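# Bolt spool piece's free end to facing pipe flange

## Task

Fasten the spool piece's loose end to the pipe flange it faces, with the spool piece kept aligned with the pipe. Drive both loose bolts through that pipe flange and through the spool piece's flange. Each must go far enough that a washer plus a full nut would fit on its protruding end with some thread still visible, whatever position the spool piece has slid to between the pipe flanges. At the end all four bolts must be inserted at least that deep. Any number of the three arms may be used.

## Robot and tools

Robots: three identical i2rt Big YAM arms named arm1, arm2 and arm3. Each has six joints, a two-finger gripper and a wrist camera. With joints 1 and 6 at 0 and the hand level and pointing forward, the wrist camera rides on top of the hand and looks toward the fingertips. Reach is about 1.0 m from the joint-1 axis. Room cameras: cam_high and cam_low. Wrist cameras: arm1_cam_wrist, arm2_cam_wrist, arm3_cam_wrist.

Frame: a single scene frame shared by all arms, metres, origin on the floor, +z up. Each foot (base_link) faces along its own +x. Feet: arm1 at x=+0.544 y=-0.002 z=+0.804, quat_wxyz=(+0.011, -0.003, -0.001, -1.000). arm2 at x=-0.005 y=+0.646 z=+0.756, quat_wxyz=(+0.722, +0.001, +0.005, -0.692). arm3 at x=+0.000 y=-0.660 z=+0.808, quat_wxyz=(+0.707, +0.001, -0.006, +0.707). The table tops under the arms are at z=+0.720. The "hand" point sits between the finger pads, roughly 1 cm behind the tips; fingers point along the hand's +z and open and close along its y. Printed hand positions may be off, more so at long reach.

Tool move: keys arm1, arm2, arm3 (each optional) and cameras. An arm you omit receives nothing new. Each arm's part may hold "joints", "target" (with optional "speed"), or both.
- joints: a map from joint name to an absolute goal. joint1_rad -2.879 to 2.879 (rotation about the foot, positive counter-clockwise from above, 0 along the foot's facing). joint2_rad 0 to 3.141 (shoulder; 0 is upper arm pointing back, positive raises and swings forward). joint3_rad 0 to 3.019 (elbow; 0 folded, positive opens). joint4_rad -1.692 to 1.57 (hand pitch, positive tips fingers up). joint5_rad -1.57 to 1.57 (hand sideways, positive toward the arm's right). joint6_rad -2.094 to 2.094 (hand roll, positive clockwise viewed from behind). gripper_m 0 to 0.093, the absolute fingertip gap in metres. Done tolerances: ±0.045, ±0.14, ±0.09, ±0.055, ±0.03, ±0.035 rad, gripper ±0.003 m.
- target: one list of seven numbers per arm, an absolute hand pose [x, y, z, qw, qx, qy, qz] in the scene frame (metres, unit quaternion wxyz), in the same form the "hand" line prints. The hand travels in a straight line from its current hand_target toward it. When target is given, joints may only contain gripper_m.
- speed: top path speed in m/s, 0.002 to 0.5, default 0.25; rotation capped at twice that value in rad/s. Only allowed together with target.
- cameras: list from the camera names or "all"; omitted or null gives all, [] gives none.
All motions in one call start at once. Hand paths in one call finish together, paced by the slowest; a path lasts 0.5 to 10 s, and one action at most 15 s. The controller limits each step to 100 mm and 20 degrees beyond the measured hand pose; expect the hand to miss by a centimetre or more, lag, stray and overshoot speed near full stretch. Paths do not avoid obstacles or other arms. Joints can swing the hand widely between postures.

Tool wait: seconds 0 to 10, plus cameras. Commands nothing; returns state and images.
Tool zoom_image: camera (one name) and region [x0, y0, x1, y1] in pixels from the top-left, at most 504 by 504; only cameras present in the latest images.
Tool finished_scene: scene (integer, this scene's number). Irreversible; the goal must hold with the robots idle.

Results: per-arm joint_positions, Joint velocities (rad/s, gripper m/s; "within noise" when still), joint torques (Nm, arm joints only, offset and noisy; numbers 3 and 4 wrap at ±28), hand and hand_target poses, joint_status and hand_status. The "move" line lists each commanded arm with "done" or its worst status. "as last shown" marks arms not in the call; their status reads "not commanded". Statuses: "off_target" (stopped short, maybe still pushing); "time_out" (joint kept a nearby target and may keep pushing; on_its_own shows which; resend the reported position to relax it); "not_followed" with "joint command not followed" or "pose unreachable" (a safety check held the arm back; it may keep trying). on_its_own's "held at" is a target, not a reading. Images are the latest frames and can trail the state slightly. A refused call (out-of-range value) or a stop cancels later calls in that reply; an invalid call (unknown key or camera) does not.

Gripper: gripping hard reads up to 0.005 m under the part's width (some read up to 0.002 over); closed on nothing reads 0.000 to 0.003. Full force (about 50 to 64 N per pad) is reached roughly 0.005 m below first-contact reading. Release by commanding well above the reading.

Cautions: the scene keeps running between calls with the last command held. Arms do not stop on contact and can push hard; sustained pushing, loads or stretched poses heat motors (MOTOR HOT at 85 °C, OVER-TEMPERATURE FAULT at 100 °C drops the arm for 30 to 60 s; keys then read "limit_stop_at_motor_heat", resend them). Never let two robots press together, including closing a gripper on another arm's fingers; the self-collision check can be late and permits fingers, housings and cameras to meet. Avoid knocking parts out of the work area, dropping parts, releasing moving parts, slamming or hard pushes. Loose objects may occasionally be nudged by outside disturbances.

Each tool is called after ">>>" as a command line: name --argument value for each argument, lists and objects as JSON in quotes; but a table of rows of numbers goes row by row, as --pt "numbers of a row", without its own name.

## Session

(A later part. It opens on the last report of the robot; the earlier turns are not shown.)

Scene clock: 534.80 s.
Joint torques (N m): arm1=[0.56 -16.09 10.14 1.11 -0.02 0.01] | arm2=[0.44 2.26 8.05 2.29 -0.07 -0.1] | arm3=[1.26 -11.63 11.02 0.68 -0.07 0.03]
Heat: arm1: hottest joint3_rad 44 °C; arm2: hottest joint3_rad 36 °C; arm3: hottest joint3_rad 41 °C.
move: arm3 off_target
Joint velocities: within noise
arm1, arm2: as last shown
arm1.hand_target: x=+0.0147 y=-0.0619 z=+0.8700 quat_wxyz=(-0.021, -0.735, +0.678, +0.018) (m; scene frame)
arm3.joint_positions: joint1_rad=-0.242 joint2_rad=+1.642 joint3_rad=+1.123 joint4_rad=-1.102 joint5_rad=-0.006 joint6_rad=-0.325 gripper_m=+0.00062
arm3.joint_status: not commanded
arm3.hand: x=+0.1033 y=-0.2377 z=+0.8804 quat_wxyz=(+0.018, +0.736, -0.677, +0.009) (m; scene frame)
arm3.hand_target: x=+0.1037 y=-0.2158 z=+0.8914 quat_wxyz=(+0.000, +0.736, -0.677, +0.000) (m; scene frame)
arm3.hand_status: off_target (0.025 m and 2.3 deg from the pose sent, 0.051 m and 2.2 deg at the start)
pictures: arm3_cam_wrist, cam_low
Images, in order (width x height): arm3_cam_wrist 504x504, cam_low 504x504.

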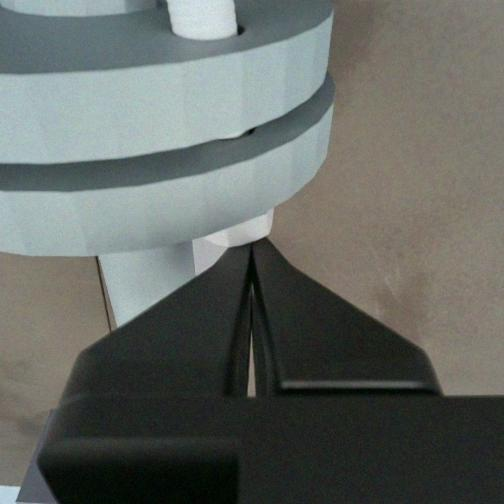

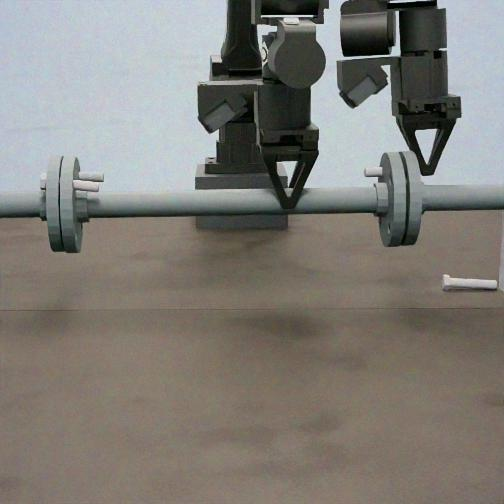

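>>> move --arm3 '{"target":[0.103,-0.203,0.892,0,0.735,-0.677,0],"speed":0.06}' --cameras '["arm3_cam_wrist"]'

>>> move --arm3 '{"target":[0.110,-0.30,0.91,0,0.735,-0.677,0]}' --cameras '[]'

>>> move --arm3 '{"target":[0.18,-0.33,0.91,0,0.735,-0.677,0]}' --cameras '["arm3_cam_wrist","cam_low","cam_high"]'

>>> zoom_image --camera "cam_high" --region '[310, 180, 450, 300]'

>>> zoom_image --camera "cam_low" --region '[354, 130, 504, 310]'

Scene clock: 540.13 s.
Joint torques (N m): arm1=[0.62 -16.15 10.13 1.1 -0.02 0.01] | arm2=[0.44 2.26 8.05 2.3 -0.06 -0.1] | arm3=[1.85 -11.52 11.89 0.77 -0.09 0.04]
Heat: arm1: hottest joint3_rad 45 °C; arm2: hottest joint3_rad 36 °C; arm3: hottest joint3_rad 41 °C.
move: arm3 off_target
Joint velocities: within noise
arm1, arm2: as last shown
arm1.hand_target: x=+0.0147 y=-0.0619 z=+0.8701 quat_wxyz=(-0.021, -0.735, +0.678, +0.018) (m; scene frame)
arm3.joint_positions: joint1_rad=-0.241 joint2_rad=+1.661 joint3_rad=+1.146 joint4_rad=-1.116 joint5_rad=-0.006 joint6_rad=-0.318 gripper_m=+0.00062
arm3.joint_status: not commanded
arm3.hand: x=+0.1039 y=-0.2325 z=+0.8803 quat_wxyz=(+0.022, +0.734, -0.679, +0.012) (m; scene frame)
arm3.hand_target: x=+0.1025 y=-0.2044 z=+0.8927 quat_wxyz=(+0.000, +0.736, -0.677, -0.001) (m; scene frame)
arm3.hand_status: off_target (0.032 m and 2.9 deg from the pose sent, 0.037 m and 2.3 deg at the start)
pictures: arm3_cam_wrist
Images, in order (width x height): arm3_cam_wrist 504x504.

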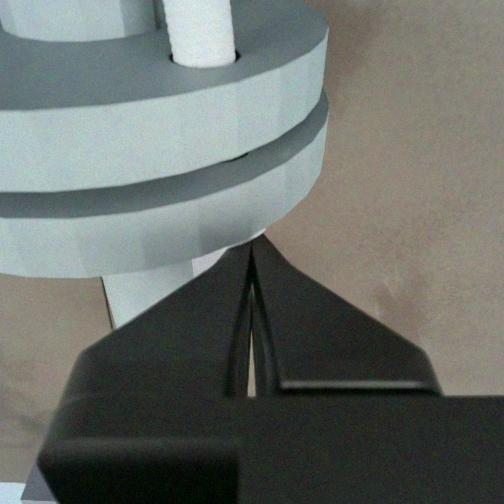

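Scene clock: 541.40 s.
Joint torques (N m): arm1=[0.56 -16.09 10.13 1.1 -0.01 0.01] | arm2=[0.44 2.26 8.03 2.3 -0.07 -0.1] | arm3=[-0.03 -10.52 7.3 0.29 -0.03 -0.15]
Heat: arm1: hottest joint3_rad 45 °C; arm2: hottest joint3_rad 36 °C; arm3: hottest joint3_rad 41 °C.
move: arm3 done
Joint velocities: within noise
arm1, arm2: as last shown
arm3.joint_positions: joint1_rad=-0.290 joint2_rad=+1.446 joint3_rad=+0.975 joint4_rad=-1.109 joint5_rad=-0.005 joint6_rad=-0.369 gripper_m=+0.00062
arm3.joint_status: not commanded
arm3.hand: x=+0.1072 y=-0.2969 z=+0.9072 quat_wxyz=(+0.000, +0.735, -0.678, -0.001) (m; scene frame)
arm3.hand_target: x=+0.1099 y=-0.2999 z=+0.9100 quat_wxyz=(+0.000, +0.736, -0.677, +0.000) (m; scene frame)
arm3.hand_status: done (0.005 m and 0.2 deg from the pose sent, 0.074 m and 2.9 deg at the start)
pictures: none
No camera images: "cameras" was empty.

Scene clock: 542.80 s.
Joint torques (N m): arm1=[0.5 -16.15 10.14 1.1 -0.02 0] | arm2=[0.44 2.26 8.05 2.29 -0.07 -0.1] | arm3=[0.26 -10.52 7.88 0.27 -0.18 -0.21]
Heat: arm1: hottest joint3_rad 45 °C; arm2: hottest joint3_rad 36 °C; arm3: hottest joint3_rad 41 °C.
move: arm3 done
Joint velocities: within noise
arm1, arm2: as last shown
arm3.joint_positions: joint1_rad=-0.494 joint2_rad=+1.446 joint3_rad=+0.965 joint4_rad=-1.109 joint5_rad=+0.000 joint6_rad=-0.570 gripper_m=+0.00062
arm3.joint_status: not commanded
arm3.hand: x=+0.1778 y=-0.3302 z=+0.9044 quat_wxyz=(+0.004, +0.734, -0.680, +0.002) (m; scene frame)
arm3.hand_target: x=+0.1799 y=-0.3300 z=+0.9100 quat_wxyz=(+0.000, +0.736, -0.677, +0.000) (m; scene frame)
arm3.hand_status: done (0.006 m and 0.6 deg from the pose sent, 0.080 m and 0.2 deg at the start)
pictures: arm3_cam_wrist, cam_high, cam_low
Images, in order (width x height): arm3_cam_wrist 504x504, cam_high 504x504, cam_low 504x504.

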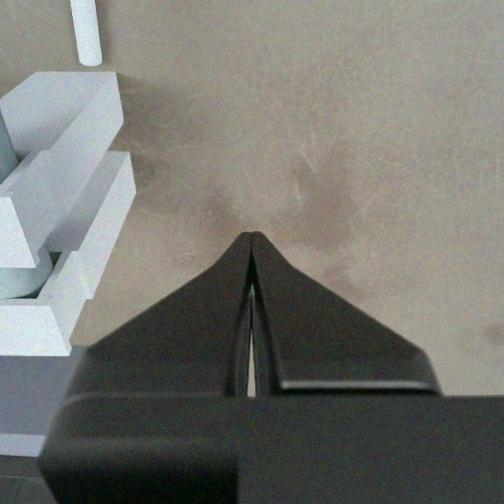

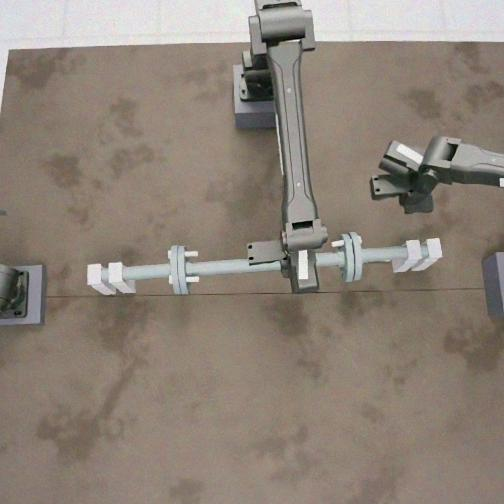

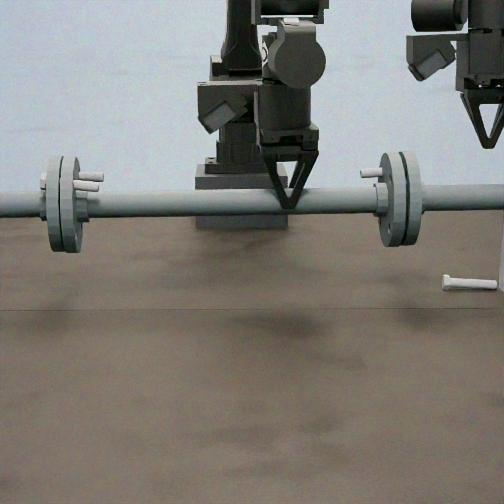

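Scaled by 3.600 from the camera's 504x504 image, which has a finer 720x720 frame.

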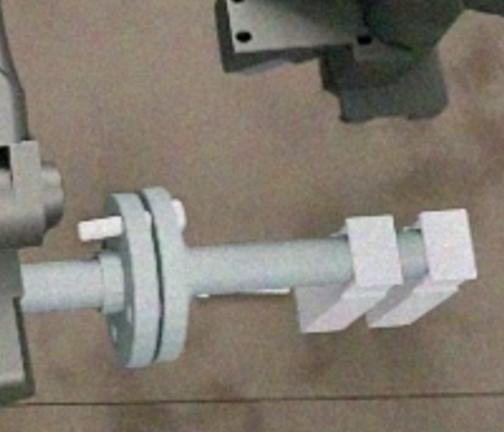

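Scaled by 2.800 from the camera's 504x504 image, which has a finer 720x720 frame.

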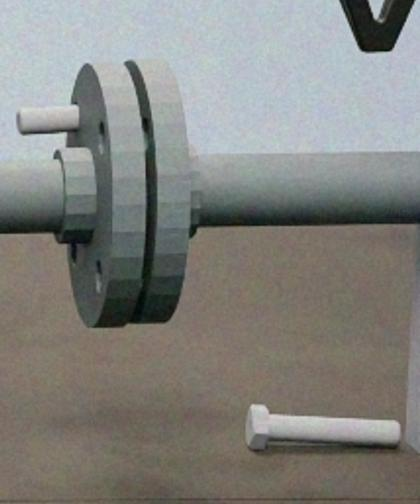

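>>> move --arm3 '{"target":[0.175,-0.295,0.88,0.206,0.693,-0.654,-0.219]}' --cameras '["arm3_cam_wrist","cam_low"]'

>>> move --arm3 '{"target":[0.142,-0.295,0.825,0.206,0.693,-0.654,-0.219],"speed":0.15}' --cameras '["arm3_cam_wrist","cam_low","cam_high"]'

Scene clock: 568.93 s.
Joint torques (N m): arm1=[0.56 -16.09 10.13 1.09 -0.01 0] | arm2=[0.38 2.26 8.05 2.29 -0.07 -0.1] | arm3=[0.03 -12.81 9.39 -0.72 -0.58 -0.22]
Heat: arm1: hottest joint3_rad 46 °C; arm2: hottest joint3_rad 36 °C; arm3: hottest joint3_rad 40 °C.
move: arm3 off_target
Joint velocities: within noise
arm1: as last shown
arm2.joint_positions: joint1_rad=-0.314 joint2_rad=+0.536 joint3_rad=+1.343 joint4_rad=-1.211 joint5_rad=-0.221 joint6_rad=-0.105 gripper_m=+0.09396
arm2.joint_status: not commanded
arm2.hand: x=-0.0250 y=+0.4220 z=+1.3171 quat_wxyz=(-0.380, -0.595, -0.585, +0.400) (m; scene frame)
arm2.hand_target: x=-0.0240 y=+0.4252 z=+1.3289 quat_wxyz=(-0.386, -0.588, -0.581, +0.410) (m; scene frame)
arm2.hand_status: not commanded
arm3.joint_positions: joint1_rad=-0.633 joint2_rad=+1.778 joint3_rad=+1.159 joint4_rad=-1.380 joint5_rad=-0.474 joint6_rad=-0.786 gripper_m=+0.00062
arm3.joint_status: not commanded
arm3.hand: x=+0.1631 y=-0.3058 z=+0.8713 quat_wxyz=(+0.218, +0.690, -0.656, -0.214) (m; scene frame)
arm3.hand_target: x=+0.1747 y=-0.2955 z=+0.8800 quat_wxyz=(+0.206, +0.694, -0.655, -0.219) (m; scene frame)
arm3.hand_status: off_target (0.018 m and 1.5 deg from the pose sent, 0.043 m and 34.9 deg at the start)
pictures: arm3_cam_wrist, cam_low
Images, in order (width x height): arm3_cam_wrist 504x504, cam_low 504x504.

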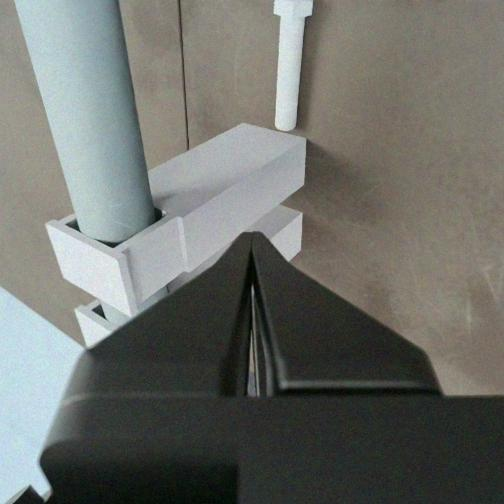

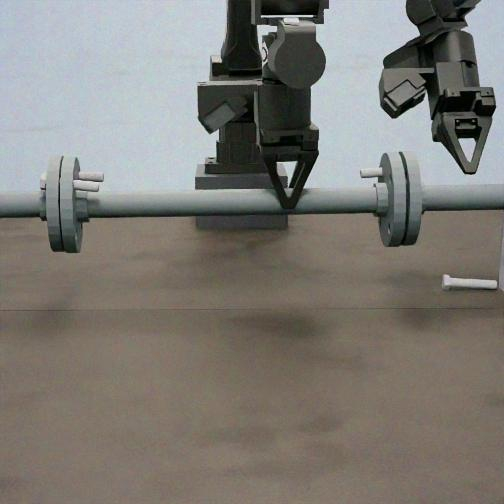

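Scene clock: 570.13 s.
Joint torques (N m): arm1=[0.62 -16.21 10.14 1.11 -0.02 0] | arm2=[0.44 2.2 8.05 2.29 -0.06 -0.1] | arm3=[1.2 -13.33 5.67 0.34 -0.58 -0.01]
Heat: arm1: hottest joint3_rad 46 °C; arm2: hottest joint3_rad 36 °C; arm3: hottest joint3_rad 40 °C.
move: arm3 done
Joint velocities: within noise
arm1, arm2: as last shown
arm3.joint_positions: joint1_rad=-0.590 joint2_rad=+1.827 joint3_rad=+1.088 joint4_rad=-1.221 joint5_rad=-0.498 joint6_rad=-0.746 gripper_m=+0.00062
arm3.joint_status: not commanded
arm3.hand: x=+0.1432 y=-0.2989 z=+0.8263 quat_wxyz=(+0.209, +0.694, -0.653, -0.218) (m; scene frame)
arm3.hand_target: x=+0.1420 y=-0.2950 z=+0.8251 quat_wxyz=(+0.206, +0.694, -0.654, -0.219) (m; scene frame)
arm3.hand_status: done (0.004 m and 0.4 deg from the pose sent, 0.052 m and 1.5 deg at the start)
pictures: arm3_cam_wrist, cam_high, cam_low
Images, in order (width x height): arm3_cam_wrist 504x504, cam_high 504x504, cam_low 504x504.

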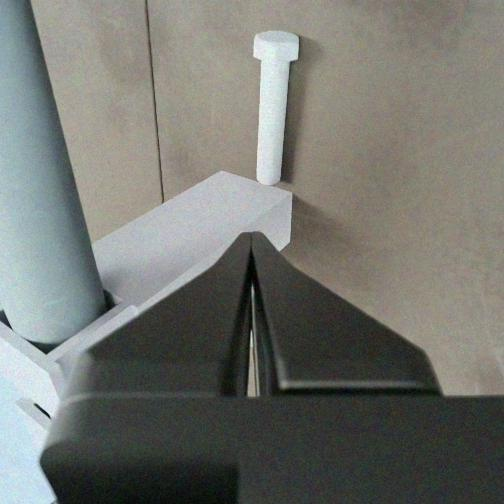

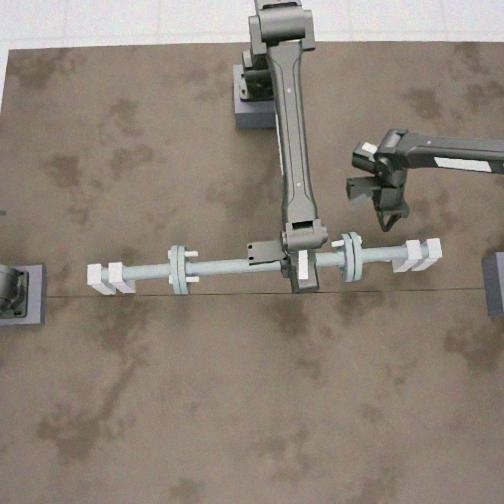

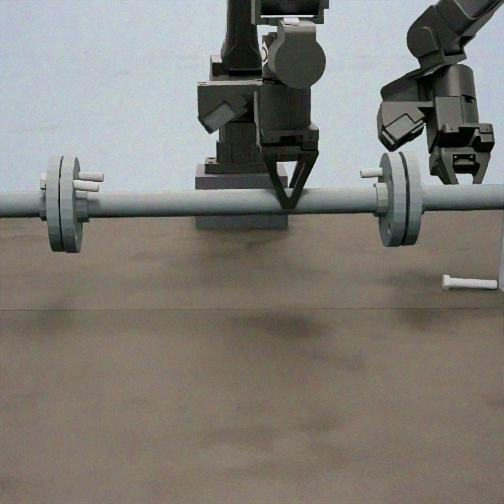

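>>> move --arm3 '{"target":[0.122,-0.295,0.795,0.166,0.705,-0.666,-0.176],"speed":0.12,"joints":{"gripper_m":0.028}}' --cameras '["arm3_cam_wrist","cam_low"]'

Scene clock: 578.30 s.
Joint torques (N m): arm1=[0.5 -16.09 10.14 1.1 -0.02 0] | arm2=[0.38 2.26 8.05 2.3 -0.07 -0.1] | arm3=[1.2 -14.39 4.94 0.49 -0.26 -0.05]
Heat: arm1: hottest joint3_rad 46 °C; arm2: hottest joint3_rad 36 °C; arm3: hottest joint3_rad 39 °C.
move: arm3 done
Joint velocities: within noise
arm1, arm2: as last shown
arm3.joint_positions: joint1_rad=-0.515 joint2_rad=+1.822 joint3_rad=+0.995 joint4_rad=-1.033 joint5_rad=-0.429 joint6_rad=-0.630 gripper_m=+0.02792
arm3.joint_status: all done
arm3.hand: x=+0.1225 y=-0.2989 z=+0.7904 quat_wxyz=(+0.177, +0.703, -0.666, -0.177) (m; scene frame)
arm3.hand_target: x=+0.1219 y=-0.2950 z=+0.7950 quat_wxyz=(+0.166, +0.705, -0.666, -0.176) (m; scene frame)
arm3.hand_status: done (0.006 m and 1.3 deg from the pose sent, 0.038 m and 7.2 deg at the start)
pictures: arm3_cam_wrist, cam_low
Images, in order (width x height): arm3_cam_wrist 504x504, cam_low 504x504.

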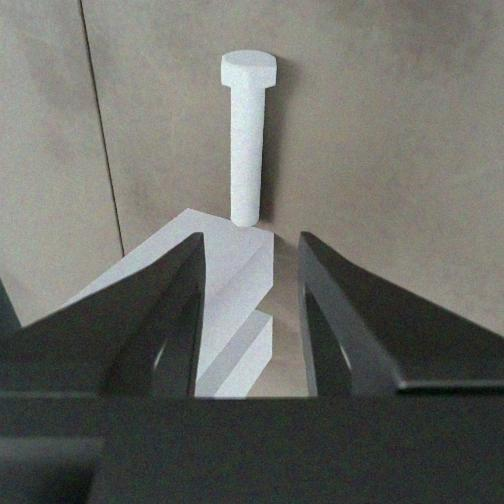

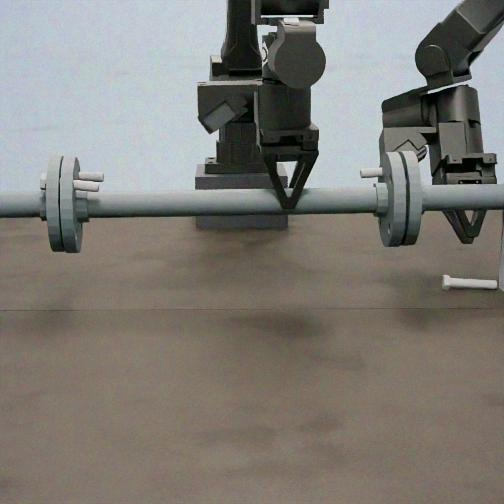

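>>> move --arm3 '{"target":[0.105,-0.284,0.765,0.166,0.705,-0.666,-0.176],"speed":0.1}' --cameras '["arm3_cam_wrist","cam_high"]'

>>> move --arm3 '{"target":[0.0915,-0.284,0.741,0.166,0.705,-0.666,-0.176],"speed":0.08}' --cameras '["arm3_cam_wrist","cam_low"]'

>>> zoom_image --camera "cam_low" --region '[354, 150, 504, 310]'

Scene clock: 584.23 s.
Joint torques (N m): arm1=[0.62 -16.09 10.11 1.11 -0.02 0] | arm2=[0.44 2.26 8.05 2.3 -0.07 -0.1] | arm3=[1.2 -12.51 4.83 0.61 -0.55 -0.03]
Heat: arm1: hottest joint3_rad 46 °C; arm2: hottest joint3_rad 36 °C; arm3: hottest joint3_rad 38 °C.
move: arm3 done
Joint velocities: within noise
arm1.joint_positions: joint1_rad=+0.095 joint2_rad=+1.826 joint3_rad=+1.292 joint4_rad=-1.065 joint5_rad=+0.002 joint6_rad=+1.609 gripper_m=+0.03150
arm1.joint_status: not commanded
arm1.hand: x=+0.0428 y=-0.0602 z=+0.8476 quat_wxyz=(+0.008, -0.735, +0.678, -0.007) (m; scene frame)
arm1.hand_target: x=+0.0147 y=-0.0619 z=+0.8701 quat_wxyz=(-0.021, -0.735, +0.678, +0.018) (m; scene frame)
arm1.hand_status: not commanded
arm2: as last shown
arm3.joint_positions: joint1_rad=-0.467 joint2_rad=+1.862 joint3_rad=+0.980 joint4_rad=-0.936 joint5_rad=-0.434 joint6_rad=-0.578 gripper_m=+0.02792
arm3.joint_status: not commanded
arm3.hand: x=+0.1081 y=-0.2866 z=+0.7677 quat_wxyz=(+0.167, +0.706, -0.666, -0.175) (m; scene frame)
arm3.hand_target: x=+0.1050 y=-0.2842 z=+0.7650 quat_wxyz=(+0.166, +0.705, -0.666, -0.176) (m; scene frame)
arm3.hand_status: done (0.005 m and 0.1 deg from the pose sent, 0.034 m and 1.3 deg at the start)
pictures: arm3_cam_wrist, cam_high
Images, in order (width x height): arm3_cam_wrist 504x504, cam_high 504x504.

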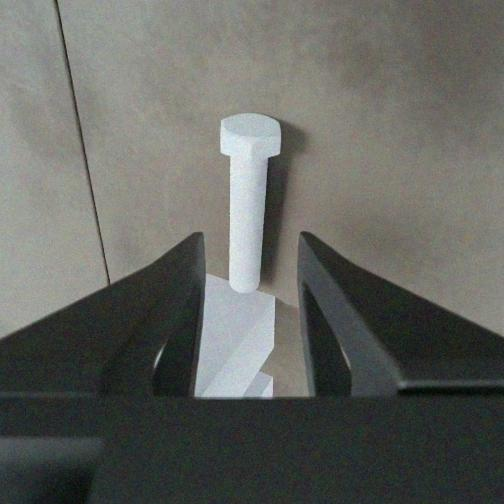

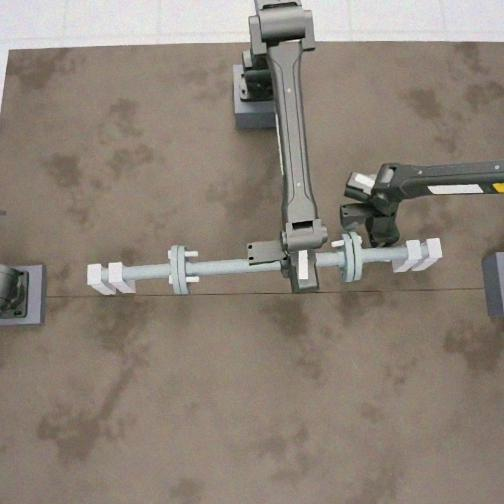

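Scene clock: 585.33 s.
Joint torques (N m): arm1=[0.62 -16.15 10.11 1.06 -0.01 0] | arm2=[0.44 2.26 8.05 2.3 -0.07 -0.1] | arm3=[1.9 -12.45 4.08 0.58 -0.6 -0.06]
Heat: arm1: hottest joint3_rad 46 °C; arm2: hottest joint3_rad 36 °C; arm3: hottest joint3_rad 38 °C.
move: arm3 done
Joint velocities: within noise
arm1, arm2: as last shown
arm3.joint_positions: joint1_rad=-0.448 joint2_rad=+1.900 joint3_rad=+0.956 joint4_rad=-0.852 joint5_rad=-0.439 joint6_rad=-0.539 gripper_m=+0.02792
arm3.joint_status: not commanded
arm3.hand: x=+0.0999 y=-0.2843 z=+0.7456 quat_wxyz=(+0.162, +0.702, -0.671, -0.176) (m; scene frame)
arm3.hand_target: x=+0.0917 y=-0.2841 z=+0.7411 quat_wxyz=(+0.166, +0.705, -0.666, -0.176) (m; scene frame)
arm3.hand_status: done (0.010 m and 0.9 deg from the pose sent, 0.032 m and 0.2 deg at the start)
pictures: arm3_cam_wrist, cam_low
Images, in order (width x height): arm3_cam_wrist 504x504, cam_low 504x504.

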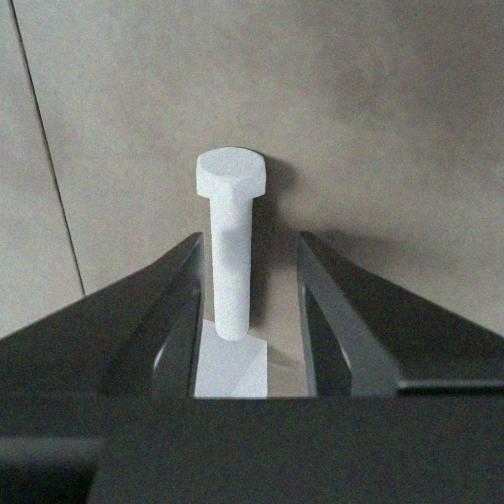

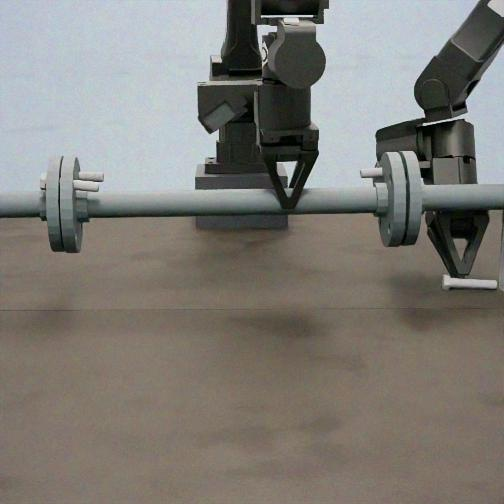

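Scaled by 3.150 from the camera's 504x504 image, which has a finer 720x720 frame.

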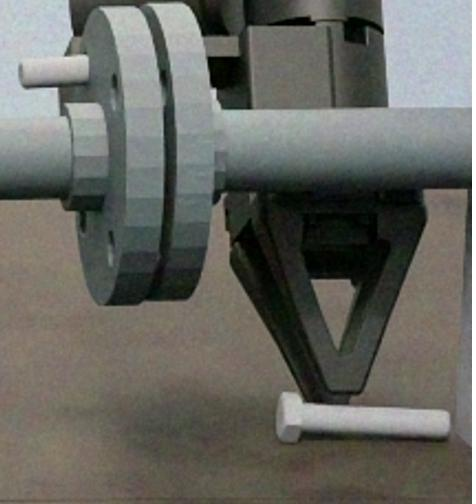

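>>> move --arm3 '{"target":[0.082,-0.286,0.735,0.166,0.705,-0.666,-0.176],"speed":0.08}' --cameras '["arm3_cam_wrist"]'

>>> move --arm3 '{"joints":{"gripper_m":0.004}}' --cameras '["arm3_cam_wrist","cam_low"]'

>>> zoom_image --camera "cam_low" --region '[354, 150, 504, 310]'

Scene clock: 589.90 s.
Joint torques (N m): arm1=[0.56 -16.09 10.14 1.13 -0.01 0.01] | arm2=[0.44 2.32 8.05 2.32 -0.07 -0.1] | arm3=[2.49 -12.28 3.73 0.53 -0.7 -0.22]
Heat: arm1: hottest joint3_rad 47 °C; arm2: hottest joint3_rad 36 °C; arm3: hottest joint3_rad 38 °C.
move: arm3 off_target
Joint velocities: within noise
arm1, arm2: as last shown
arm3.joint_positions: joint1_rad=-0.439 joint2_rad=+1.903 joint3_rad=+0.938 joint4_rad=-0.817 joint5_rad=-0.441 joint6_rad=-0.504 gripper_m=+0.02792
arm3.joint_status: not commanded
arm3.hand: x=+0.0955 y=-0.2855 z=+0.7399 quat_wxyz=(+0.159, +0.694, -0.680, -0.176) (m; scene frame)
arm3.hand_target: x=+0.0822 y=-0.2865 z=+0.7351 quat_wxyz=(+0.166, +0.705, -0.666, -0.176) (m; scene frame)
arm3.hand_status: off_target (0.014 m and 2.2 deg from the pose sent, 0.021 m and 0.9 deg at the start)
pictures: arm3_cam_wrist
Images, in order (width x height): arm3_cam_wrist 504x504.

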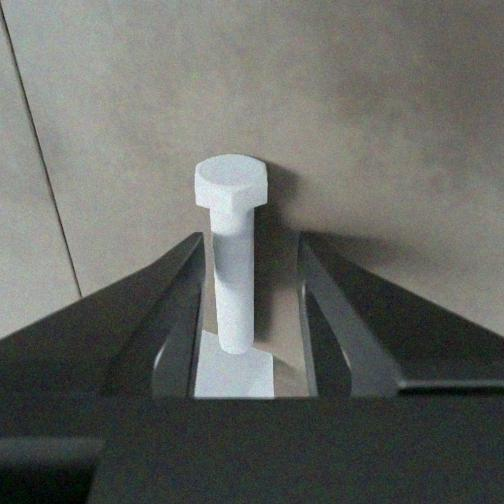

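Scene clock: 590.47 s.
Joint torques (N m): arm1=[0.56 -16.09 10.13 1.07 -0.01 0] | arm2=[0.44 2.2 8.03 2.3 -0.07 -0.1] | arm3=[2.73 -12.34 3.73 0.55 -0.64 -0.25]
Heat: arm1: hottest joint3_rad 47 °C; arm2: hottest joint3_rad 36 °C; arm3: hottest joint3_rad 38 °C.
move: arm3 off_target
Joint velocities: within noise
arm1, arm2: as last shown
arm3.joint_positions: joint1_rad=-0.439 joint2_rad=+1.903 joint3_rad=+0.938 joint4_rad=-0.817 joint5_rad=-0.442 joint6_rad=-0.502 gripper_m=+0.01006
arm3.joint_status: gripper_m off_target (ended at +0.01008, target +0.00400)
arm3.hand: x=+0.0954 y=-0.2853 z=+0.7400 quat_wxyz=(+0.160, +0.693, -0.681, -0.176) (m; scene frame)
arm3.hand_target: x=+0.0823 y=-0.2863 z=+0.7352 quat_wxyz=(+0.166, +0.705, -0.666, -0.176) (m; scene frame)
arm3.hand_status: not commanded
pictures: arm3_cam_wrist, cam_low
Images, in order (width x height): arm3_cam_wrist 504x504, cam_low 504x504.

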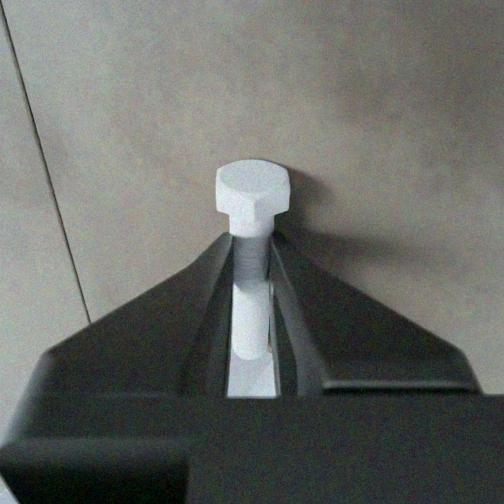

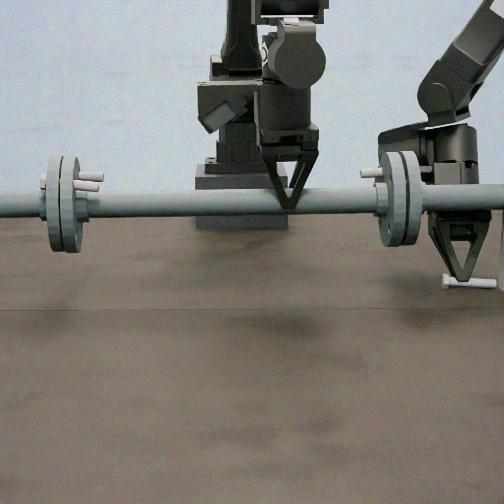

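Scaled by 3.150 from the camera's 504x504 image, which has a finer 720x720 frame.

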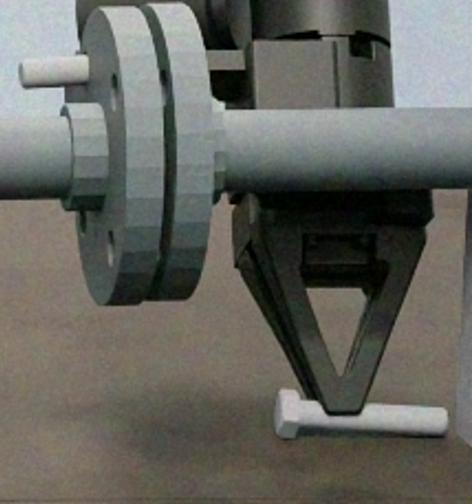

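>>> move --arm3 '{"target":[0.165,-0.290,0.87,0.166,0.705,-0.666,-0.176],"speed":0.15}' --cameras '[]'

>>> move --arm3 '{"target":[0.28,-0.33,0.86,0,0.735,-0.677,0],"speed":0.25}' --cameras '["arm3_cam_wrist"]'

>>> move --arm3 '{"joints":{"joint6_rad":0.9}}' --cameras '["arm3_cam_wrist","cam_low"]'

Scene clock: 597.50 s.
Joint torques (N m): arm1=[0.56 -16.21 10.13 1.11 -0.01 0] | arm2=[0.44 2.26 8.05 2.3 -0.07 -0.1] | arm3=[0.03 -13.57 9.36 -0.53 -0.3 -0.25]
Heat: arm1: hottest joint3_rad 47 °C; arm2: hottest joint3_rad 36 °C; arm3: hottest joint3_rad 38 °C.
move: arm3 off_target
Joint velocities: within noise
arm1, arm2: as last shown
arm3.joint_positions: joint1_rad=-0.577 joint2_rad=+1.745 joint3_rad=+1.101 joint4_rad=-1.260 joint5_rad=-0.405 joint6_rad=-0.689 gripper_m=+0.01006
arm3.joint_status: not commanded
arm3.hand: x=+0.1525 y=-0.3021 z=+0.8554 quat_wxyz=(+0.185, +0.700, -0.668, -0.172) (m; scene frame)
arm3.hand_target: x=+0.1646 y=-0.2906 z=+0.8701 quat_wxyz=(+0.166, +0.705, -0.666, -0.176) (m; scene frame)
arm3.hand_status: off_target (0.023 m and 2.3 deg from the pose sent, 0.148 m and 2.3 deg at the start)
pictures: none
No camera images: "cameras" was empty.

Scene clock: 599.30 s.
Joint torques (N m): arm1=[0.62 -16.09 10.13 1.07 -0.02 0] | arm2=[0.44 2.26 8.05 2.3 -0.07 -0.1] | arm3=[-0.03 -14.15 6.75 1.01 0.02 -0.21]
Heat: arm1: hottest joint3_rad 47 °C; arm2: hottest joint3_rad 36 °C; arm3: hottest joint3_rad 38 °C.
move: arm3 off_target
Joint velocities: within noise
arm1: as last shown
arm2.joint_positions: joint1_rad=-0.314 joint2_rad=+0.536 joint3_rad=+1.343 joint4_rad=-1.211 joint5_rad=-0.221 joint6_rad=-0.105 gripper_m=+0.09396
arm2.joint_status: not commanded
arm2.hand: x=-0.0250 y=+0.4220 z=+1.3171 quat_wxyz=(-0.380, -0.595, -0.585, +0.400) (m; scene frame)
arm2.hand_target: x=-0.0240 y=+0.4252 z=+1.3289 quat_wxyz=(-0.386, -0.588, -0.581, +0.410) (m; scene frame)
arm2.hand_status: not commanded
arm3.joint_positions: joint1_rad=-0.694 joint2_rad=+1.664 joint3_rad=+1.062 joint4_rad=-1.013 joint5_rad=-0.003 joint6_rad=-0.772 gripper_m=+0.01006
arm3.joint_status: not commanded
arm3.hand: x=+0.2735 y=-0.3310 z=+0.8517 quat_wxyz=(+0.017, +0.734, -0.678, -0.001) (m; scene frame)
arm3.hand_target: x=+0.2799 y=-0.3300 z=+0.8601 quat_wxyz=(+0.000, +0.735, -0.678, +0.000) (m; scene frame)
arm3.hand_status: off_target (0.011 m and 1.9 deg from the pose sent, 0.131 m and 29.3 deg at the start)
pictures: arm3_cam_wrist
Images, in order (width x height): arm3_cam_wrist 504x504.

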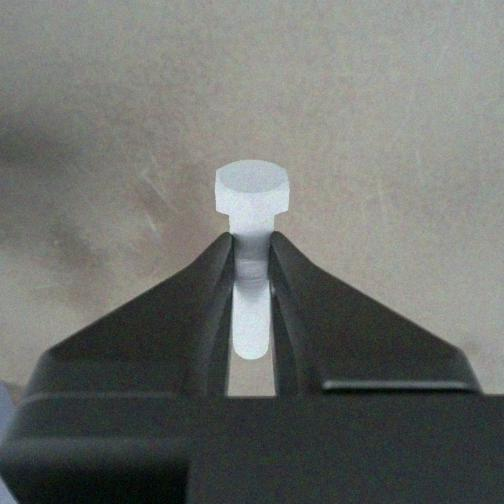

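Scene clock: 601.07 s.
Joint torques (N m): arm1=[0.56 -16.15 10.11 1.09 -0.02 0] | arm2=[0.44 2.2 8.05 2.3 -0.07 -0.1] | arm3=[0.09 -14.27 6.71 0.94 0.11 0.04]
Heat: arm1: hottest joint3_rad 47 °C; arm2: hottest joint3_rad 36 °C; arm3: hottest joint3_rad 38 °C.
move: arm3 done
Joint velocities: within noise
arm1, arm2: as last shown
arm3.joint_positions: joint1_rad=-0.694 joint2_rad=+1.664 joint3_rad=+1.062 joint4_rad=-1.013 joint5_rad=-0.001 joint6_rad=+0.889 gripper_m=+0.01004
arm3.joint_status: all done
arm3.hand: x=+0.2736 y=-0.3312 z=+0.8516 quat_wxyz=(+0.011, -0.005, -1.000, +0.012) (m; scene frame)
arm3.hand_target: x=+0.2799 y=-0.3301 z=+0.8600 quat_wxyz=(+0.000, -0.015, -1.000, +0.000) (m; scene frame)
arm3.hand_status: not commanded
pictures: arm3_cam_wrist, cam_low
Images, in order (width x height): arm3_cam_wrist 504x504, cam_low 504x504.

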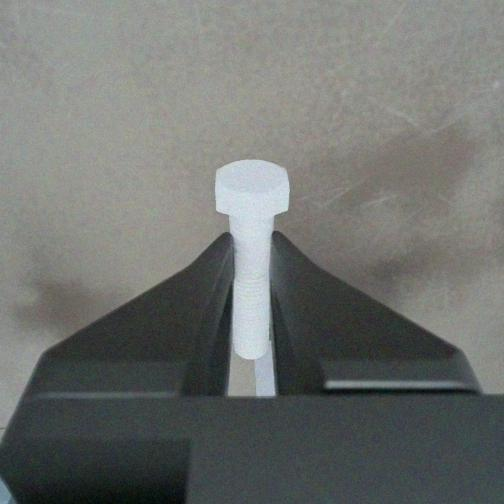

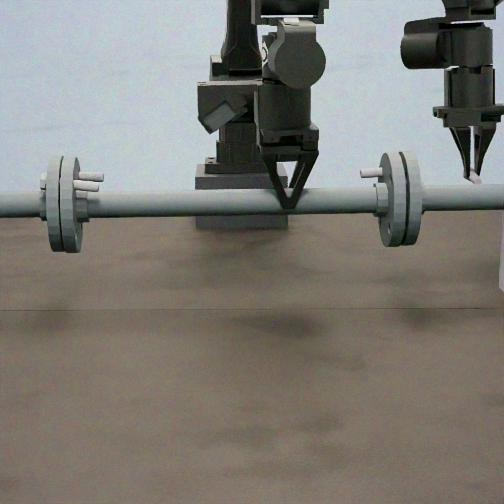

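>>> move --arm3 '{"target":[0.28,-0.33,0.749,0,0.015,1.0,0],"speed":0.2}' --cameras '["cam_low"]'

>>> zoom_image --camera "cam_low" --region '[404, 170, 504, 310]'

Scene clock: 607.00 s.
Joint torques (N m): arm1=[0.62 -16.15 10.14 1.1 -0.01 0] | arm2=[0.5 2.26 8.05 2.3 -0.06 -0.1] | arm3=[-0.03 -13.04 5.76 0.99 0.1 0.03]
Heat: arm1: hottest joint3_rad 47 °C; arm2: hottest joint3_rad 36 °C; arm3: hottest joint3_rad 38 °C.
move: arm3 done
Joint velocities: within noise
arm1, arm2: as last shown
arm3.joint_positions: joint1_rad=-0.694 joint2_rad=+1.850 joint3_rad=+0.965 joint4_rad=-0.718 joint5_rad=-0.001 joint6_rad=+0.889 gripper_m=+0.01004
arm3.joint_status: not commanded
arm3.hand: x=+0.2724 y=-0.3325 z=+0.7471 quat_wxyz=(+0.007, -0.006, -1.000, +0.007) (m; scene frame)
arm3.hand_target: x=+0.2800 y=-0.3300 z=+0.7492 quat_wxyz=(+0.000, -0.015, -1.000, +0.000) (m; scene frame)
arm3.hand_status: done (0.008 m and 1.6 deg from the pose sent, 0.103 m and 2.2 deg at the start)
pictures: cam_low
Images, in order (width x height): cam_low 504x504.

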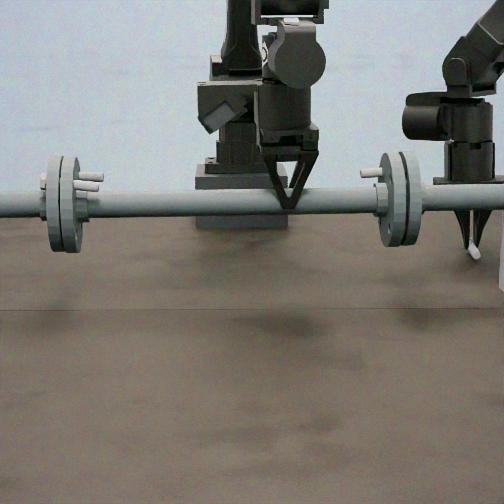

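Scaled by 3.600 from the camera's 504x504 image, which has a finer 720x720 frame.

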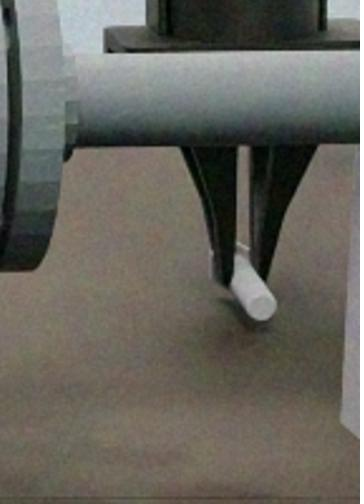

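Bit more, release, lift, flip 180°.

>>> move --arm3 '{"target":[0.28,-0.33,0.742,0,0.015,1.0,0],"speed":0.1}' --cameras '[]'

>>> move --arm3 '{"joints":{"gripper_m":0.03}}' --cameras '["arm3_cam_wrist"]'

>>> move --arm3 '{"target":[0.28,-0.33,0.80,0,0.015,1.0,0],"speed":0.2}' --cameras '["arm3_cam_wrist"]'

>>> move --arm3 '{"joints":{"joint6_rad":-2.08}}' --cameras '["arm3_cam_wrist"]'

Scene clock: 611.80 s.
Joint torques (N m): arm1=[0.56 -16.15 10.11 1.13 -0.01 0] | arm2=[0.44 2.2 8.03 2.3 -0.06 -0.1] | arm3=[0.09 -12.86 5.37 1.06 0.1 0.03]
Heat: arm1: hottest joint3_rad 47 °C; arm2: hottest joint3_rad 36 °C; arm3: hottest joint3_rad 37 °C.
move: arm3 done
Joint velocities: within noise
arm1.joint_positions: joint1_rad=+0.095 joint2_rad=+1.826 joint3_rad=+1.292 joint4_rad=-1.065 joint5_rad=+0.002 joint6_rad=+1.609 gripper_m=+0.03150
arm1.joint_status: not commanded
arm1.hand: x=+0.0428 y=-0.0602 z=+0.8476 quat_wxyz=(+0.008, -0.735, +0.678, -0.007) (m; scene frame)
arm1.hand_target: x=+0.0147 y=-0.0619 z=+0.8701 quat_wxyz=(-0.021, -0.735, +0.678, +0.018) (m; scene frame)
arm1.hand_status: not commanded
arm2: as last shown
arm3.joint_positions: joint1_rad=-0.694 joint2_rad=+1.857 joint3_rad=+0.965 joint4_rad=-0.700 joint5_rad=-0.001 joint6_rad=+0.889 gripper_m=+0.01004
arm3.joint_status: not commanded
arm3.hand: x=+0.2744 y=-0.3301 z=+0.7441 quat_wxyz=(+0.004, -0.006, -1.000, +0.003) (m; scene frame)
arm3.hand_target: x=+0.2800 y=-0.3300 z=+0.7421 quat_wxyz=(+0.000, -0.015, -1.000, +0.000) (m; scene frame)
arm3.hand_status: done (0.006 m and 1.2 deg from the pose sent, 0.010 m and 1.6 deg at the start)
pictures: none
No camera images: "cameras" was empty.

Scene clock: 612.37 s.
Joint torques (N m): arm1=[0.56 -16.15 10.11 1.07 -0.02 0] | arm2=[0.5 2.26 8.05 2.29 -0.07 -0.09] | arm3=[-0.03 -12.69 5.33 1.02 0.1 0.03]
Heat: arm1: hottest joint3_rad 47 °C; arm2: hottest joint3_rad 36 °C; arm3: hottest joint3_rad 37 °C.
move: arm3 done
Joint velocities: within noise
arm1, arm2: as last shown
arm3.joint_positions: joint1_rad=-0.694 joint2_rad=+1.857 joint3_rad=+0.965 joint4_rad=-0.700 joint5_rad=-0.001 joint6_rad=+0.889 gripper_m=+0.02984
arm3.joint_status: all done
arm3.hand: x=+0.2744 y=-0.3301 z=+0.7441 quat_wxyz=(+0.004, -0.006, -1.000, +0.003) (m; scene frame)
arm3.hand_target: x=+0.2800 y=-0.3300 z=+0.7421 quat_wxyz=(+0.000, -0.015, -1.000, +0.000) (m; scene frame)
arm3.hand_status: not commanded
pictures: arm3_cam_wrist
Images, in order (width x height): arm3_cam_wrist 504x504.

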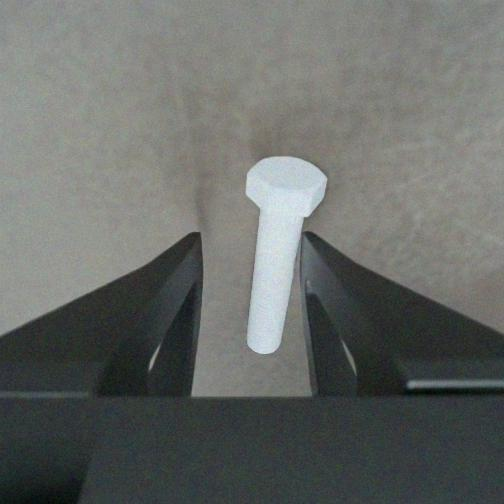

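Scene clock: 613.53 s.
Joint torques (N m): arm1=[0.56 -16.15 10.13 1.1 -0.02 0] | arm2=[0.44 2.2 8.05 2.3 -0.07 -0.1] | arm3=[-0.09 -13.33 8.7 0.05 0.1 0.03]
Heat: arm1: hottest joint3_rad 48 °C; arm2: hottest joint3_rad 36 °C; arm3: hottest joint3_rad 37 °C.
move: arm3 off_target
Joint velocities: within noise
arm1, arm2: as last shown
arm3.joint_positions: joint1_rad=-0.694 joint2_rad=+1.750 joint3_rad=+0.965 joint4_rad=-0.826 joint5_rad=-0.001 joint6_rad=+0.889 gripper_m=+0.02993
arm3.joint_status: not commanded
arm3.hand: x=+0.2664 y=-0.3397 z=+0.7879 quat_wxyz=(+0.010, -0.006, -1.000, +0.010) (m; scene frame)
arm3.hand_target: x=+0.2798 y=-0.3303 z=+0.8003 quat_wxyz=(+0.000, -0.015, -1.000, +0.000) (m; scene frame)
arm3.hand_status: off_target (0.021 m and 2.0 deg from the pose sent, 0.056 m and 1.2 deg at the start)
pictures: arm3_cam_wrist
Images, in order (width x height): arm3_cam_wrist 504x504.

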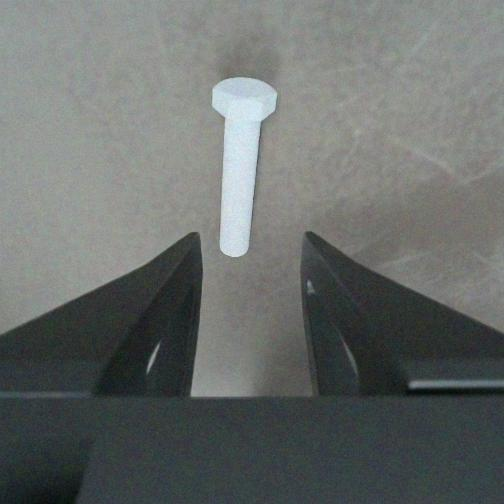

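Scene clock: 615.57 s.
Joint torques (N m): arm1=[0.5 -16.15 10.13 1.1 -0.01 0.01] | arm2=[0.44 2.26 8.06 2.29 -0.06 -0.1] | arm3=[0.15 -13.1 8.43 0.01 -0.07 -0.18]
Heat: arm1: hottest joint3_rad 48 °C; arm2: hottest joint3_rad 36 °C; arm3: hottest joint3_rad 37 °C.
move: arm3 done
Joint velocities: within noise
arm1, arm2: as last shown
arm3.joint_positions: joint1_rad=-0.694 joint2_rad=+1.750 joint3_rad=+0.965 joint4_rad=-0.828 joint5_rad=-0.001 joint6_rad=-2.069 gripper_m=+0.02995
arm3.joint_status: all done
arm3.hand: x=+0.2662 y=-0.3400 z=+0.7879 quat_wxyz=(+0.012, +0.995, -0.097, -0.009) (m; scene frame)
arm3.hand_target: x=+0.2797 y=-0.3303 z=+0.8003 quat_wxyz=(+0.000, +0.995, -0.096, +0.000) (m; scene frame)
arm3.hand_status: not commanded
pictures: arm3_cam_wrist
Images, in order (width x height): arm3_cam_wrist 504x504.

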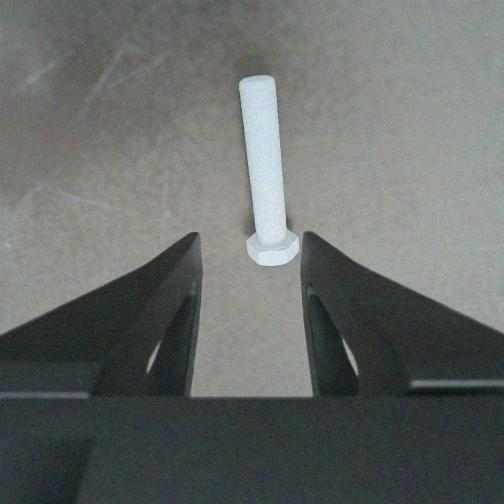

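>>> move --arm3 '{"target":[0.284,-0.334,0.738,0,0.995,-0.096,0],"speed":0.12}' --cameras '["arm3_cam_wrist"]'

Scene clock: 622.43 s.
Joint torques (N m): arm1=[0.62 -16.15 10.14 1.11 -0.02 0.01] | arm2=[0.44 2.26 8.05 2.32 -0.06 -0.1] | arm3=[-0.21 -13.1 4.97 0.92 -0.06 -0.17]
Heat: arm1: hottest joint3_rad 48 °C; arm2: hottest joint3_rad 36 °C; arm3: hottest joint3_rad 38 °C.
move: arm3 done
Joint velocities: within noise
arm1, arm2: as last shown
arm3.joint_positions: joint1_rad=-0.704 joint2_rad=+1.866 joint3_rad=+0.965 joint4_rad=-0.689 joint5_rad=-0.001 joint6_rad=-2.082 gripper_m=+0.02995
arm3.joint_status: not commanded
arm3.hand: x=+0.2785 y=-0.3324 z=+0.7403 quat_wxyz=(+0.003, +0.995, -0.096, -0.003) (m; scene frame)
arm3.hand_target: x=+0.2839 y=-0.3340 z=+0.7381 quat_wxyz=(+0.000, +0.995, -0.096, +0.000) (m; scene frame)
arm3.hand_status: done (0.006 m and 0.5 deg from the pose sent, 0.053 m and 1.7 deg at the start)
pictures: arm3_cam_wrist
Images, in order (width x height): arm3_cam_wrist 504x504.

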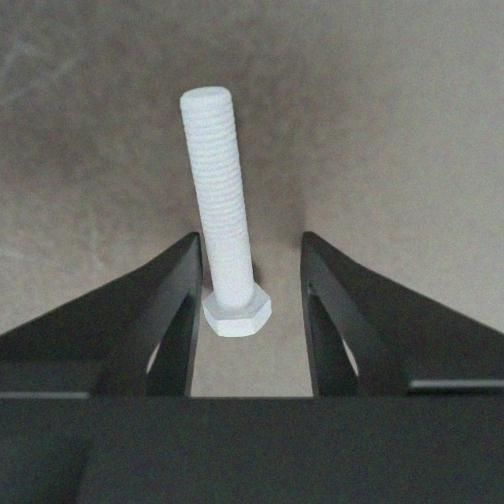

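>>> move --arm3 '{"target":[0.284,-0.337,0.731,0,0.995,-0.096,0],"speed":0.1}' --cameras '[]'

>>> move --arm3 '{"joints":{"gripper_m":0.004}}' --cameras '["arm3_cam_wrist"]'

>>> move --arm3 '{"target":[0.26,-0.35,0.86,0,0.995,-0.096,0],"speed":0.25}' --cameras '[]'

>>> move --arm3 '{"joints":{"joint6_rad":-0.62}}' --cameras '["arm3_cam_wrist","cam_low"]'

Scene clock: 627.70 s.
Joint torques (N m): arm1=[0.5 -16.15 10.1 1.09 -0.01 0] | arm2=[0.44 2.26 8.05 2.29 -0.07 -0.1] | arm3=[-0.15 -12.69 4.77 0.9 -0.07 -0.19]
Heat: arm1: hottest joint3_rad 48 °C; arm2: hottest joint3_rad 36 °C; arm3: hottest joint3_rad 37 °C.
move: arm3 done
Joint velocities: within noise
arm1: as last shown
arm2.joint_positions: joint1_rad=-0.314 joint2_rad=+0.536 joint3_rad=+1.343 joint4_rad=-1.211 joint5_rad=-0.221 joint6_rad=-0.105 gripper_m=+0.09396
arm2.joint_status: not commanded
arm2.hand: x=-0.0250 y=+0.4220 z=+1.3171 quat_wxyz=(-0.380, -0.595, -0.585, +0.400) (m; scene frame)
arm2.hand_target: x=-0.0240 y=+0.4252 z=+1.3289 quat_wxyz=(-0.386, -0.588, -0.581, +0.410) (m; scene frame)
arm2.hand_status: not commanded
arm3.joint_positions: joint1_rad=-0.709 joint2_rad=+1.874 joint3_rad=+0.958 joint4_rad=-0.668 joint5_rad=-0.001 joint6_rad=-2.087 gripper_m=+0.02995
arm3.joint_status: not commanded
arm3.hand: x=+0.2798 y=-0.3336 z=+0.7354 quat_wxyz=(+0.000, +0.995, -0.096, -0.001) (m; scene frame)
arm3.hand_target: x=+0.2840 y=-0.3369 z=+0.7312 quat_wxyz=(+0.000, +0.995, -0.096, +0.000) (m; scene frame)
arm3.hand_status: done (0.007 m and 0.1 deg from the pose sent, 0.012 m and 0.5 deg at the start)
pictures: none
No camera images: "cameras" was empty.

Scene clock: 628.27 s.
Joint torques (N m): arm1=[0.62 -16.03 10.1 1.11 -0.01 0] | arm2=[0.38 2.26 8.05 2.3 -0.06 -0.1] | arm3=[-0.26 -12.69 4.68 0.92 -0.07 -0.16]
Heat: arm1: hottest joint3_rad 48 °C; arm2: hottest joint3_rad 36 °C; arm3: hottest joint3_rad 37 °C.
move: arm3 off_target
Joint velocities: within noise
arm1, arm2: as last shown
arm3.joint_positions: joint1_rad=-0.709 joint2_rad=+1.874 joint3_rad=+0.958 joint4_rad=-0.667 joint5_rad=-0.001 joint6_rad=-2.088 gripper_m=+0.01078
arm3.joint_status: gripper_m off_target (ended at +0.01080, target +0.00400)
arm3.hand: x=+0.2800 y=-0.3336 z=+0.7354 quat_wxyz=(+0.000, +0.995, -0.096, -0.001) (m; scene frame)
arm3.hand_target: x=+0.2840 y=-0.3370 z=+0.7312 quat_wxyz=(+0.000, +0.995, -0.096, +0.000) (m; scene frame)
arm3.hand_status: not commanded
pictures: arm3_cam_wrist
Images, in order (width x height): arm3_cam_wrist 504x504.

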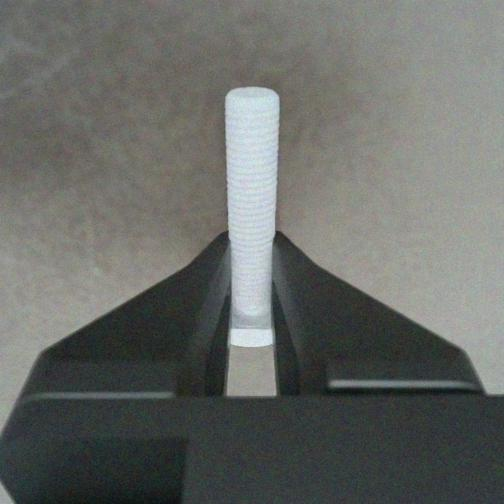

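Scene clock: 629.70 s.
Joint torques (N m): arm1=[0.62 -16.15 10.15 1.09 -0.02 0.01] | arm2=[0.5 2.26 8.03 2.32 -0.07 -0.1] | arm3=[1.32 -11.4 9.26 -0.03 -0.1 0.04]
Heat: arm1: hottest joint3_rad 48 °C; arm2: hottest joint3_rad 36 °C; arm3: hottest joint3_rad 37 °C.
move: arm3 off_target
Joint velocities: within noise
arm1, arm2: as last shown
arm3.joint_positions: joint1_rad=-0.707 joint2_rad=+1.583 joint3_rad=+0.943 joint4_rad=-0.971 joint5_rad=-0.001 joint6_rad=-2.085 gripper_m=+0.01078
arm3.joint_status: not commanded
arm3.hand: x=+0.2534 y=-0.3634 z=+0.8468 quat_wxyz=(+0.011, +0.995, -0.096, -0.009) (m; scene frame)
arm3.hand_target: x=+0.2597 y=-0.3502 z=+0.8602 quat_wxyz=(+0.000, +0.995, -0.096, +0.000) (m; scene frame)
arm3.hand_status: off_target (0.020 m and 1.7 deg from the pose sent, 0.127 m and 0.2 deg at the start)
pictures: none
No camera images: "cameras" was empty.

Scene clock: 631.43 s.
Joint torques (N m): arm1=[0.5 -16.15 10.13 1.09 -0.02 0] | arm2=[0.44 2.2 8.05 2.3 -0.06 -0.1] | arm3=[1.44 -11.58 9.37 0.1 -0.07 0.06]
Heat: arm1: hottest joint3_rad 48 °C; arm2: hottest joint3_rad 36 °C; arm3: hottest joint3_rad 37 °C.
move: arm3 done
Joint velocities: within noise
arm1.joint_positions: joint1_rad=+0.095 joint2_rad=+1.826 joint3_rad=+1.292 joint4_rad=-1.065 joint5_rad=+0.002 joint6_rad=+1.609 gripper_m=+0.03150
arm1.joint_status: not commanded
arm1.hand: x=+0.0428 y=-0.0602 z=+0.8476 quat_wxyz=(+0.008, -0.735, +0.678, -0.007) (m; scene frame)
arm1.hand_target: x=+0.0147 y=-0.0619 z=+0.8701 quat_wxyz=(-0.021, -0.735, +0.678, +0.018) (m; scene frame)
arm1.hand_status: not commanded
arm2: as last shown
arm3.joint_positions: joint1_rad=-0.707 joint2_rad=+1.583 joint3_rad=+0.943 joint4_rad=-0.971 joint5_rad=-0.001 joint6_rad=-0.631 gripper_m=+0.01078
arm3.joint_status: all done
arm3.hand: x=+0.2534 y=-0.3634 z=+0.8468 quat_wxyz=(+0.014, +0.680, -0.733, +0.001) (m; scene frame)
arm3.hand_target: x=+0.2597 y=-0.3502 z=+0.8602 quat_wxyz=(+0.000, +0.680, -0.734, +0.000) (m; scene frame)
arm3.hand_status: not commanded
pictures: arm3_cam_wrist, cam_low
Images, in order (width x height): arm3_cam_wrist 504x504, cam_low 504x504.

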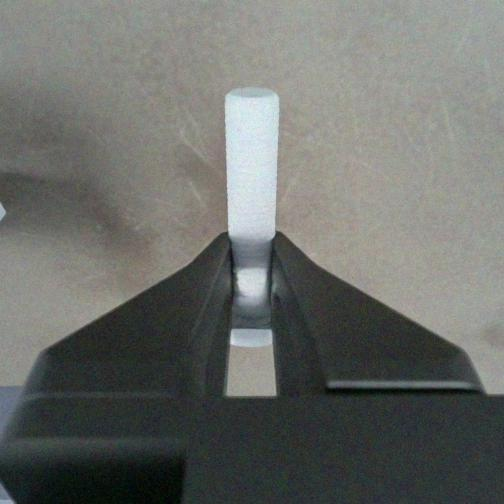

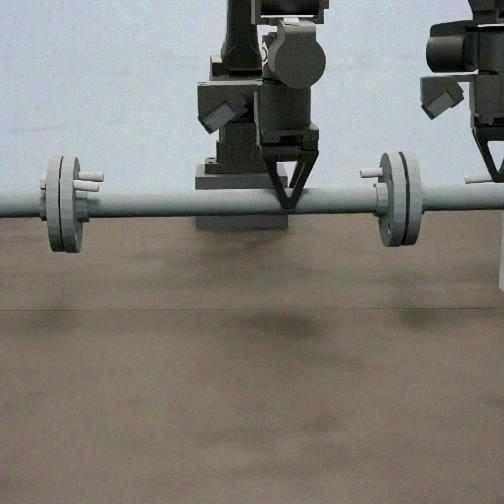

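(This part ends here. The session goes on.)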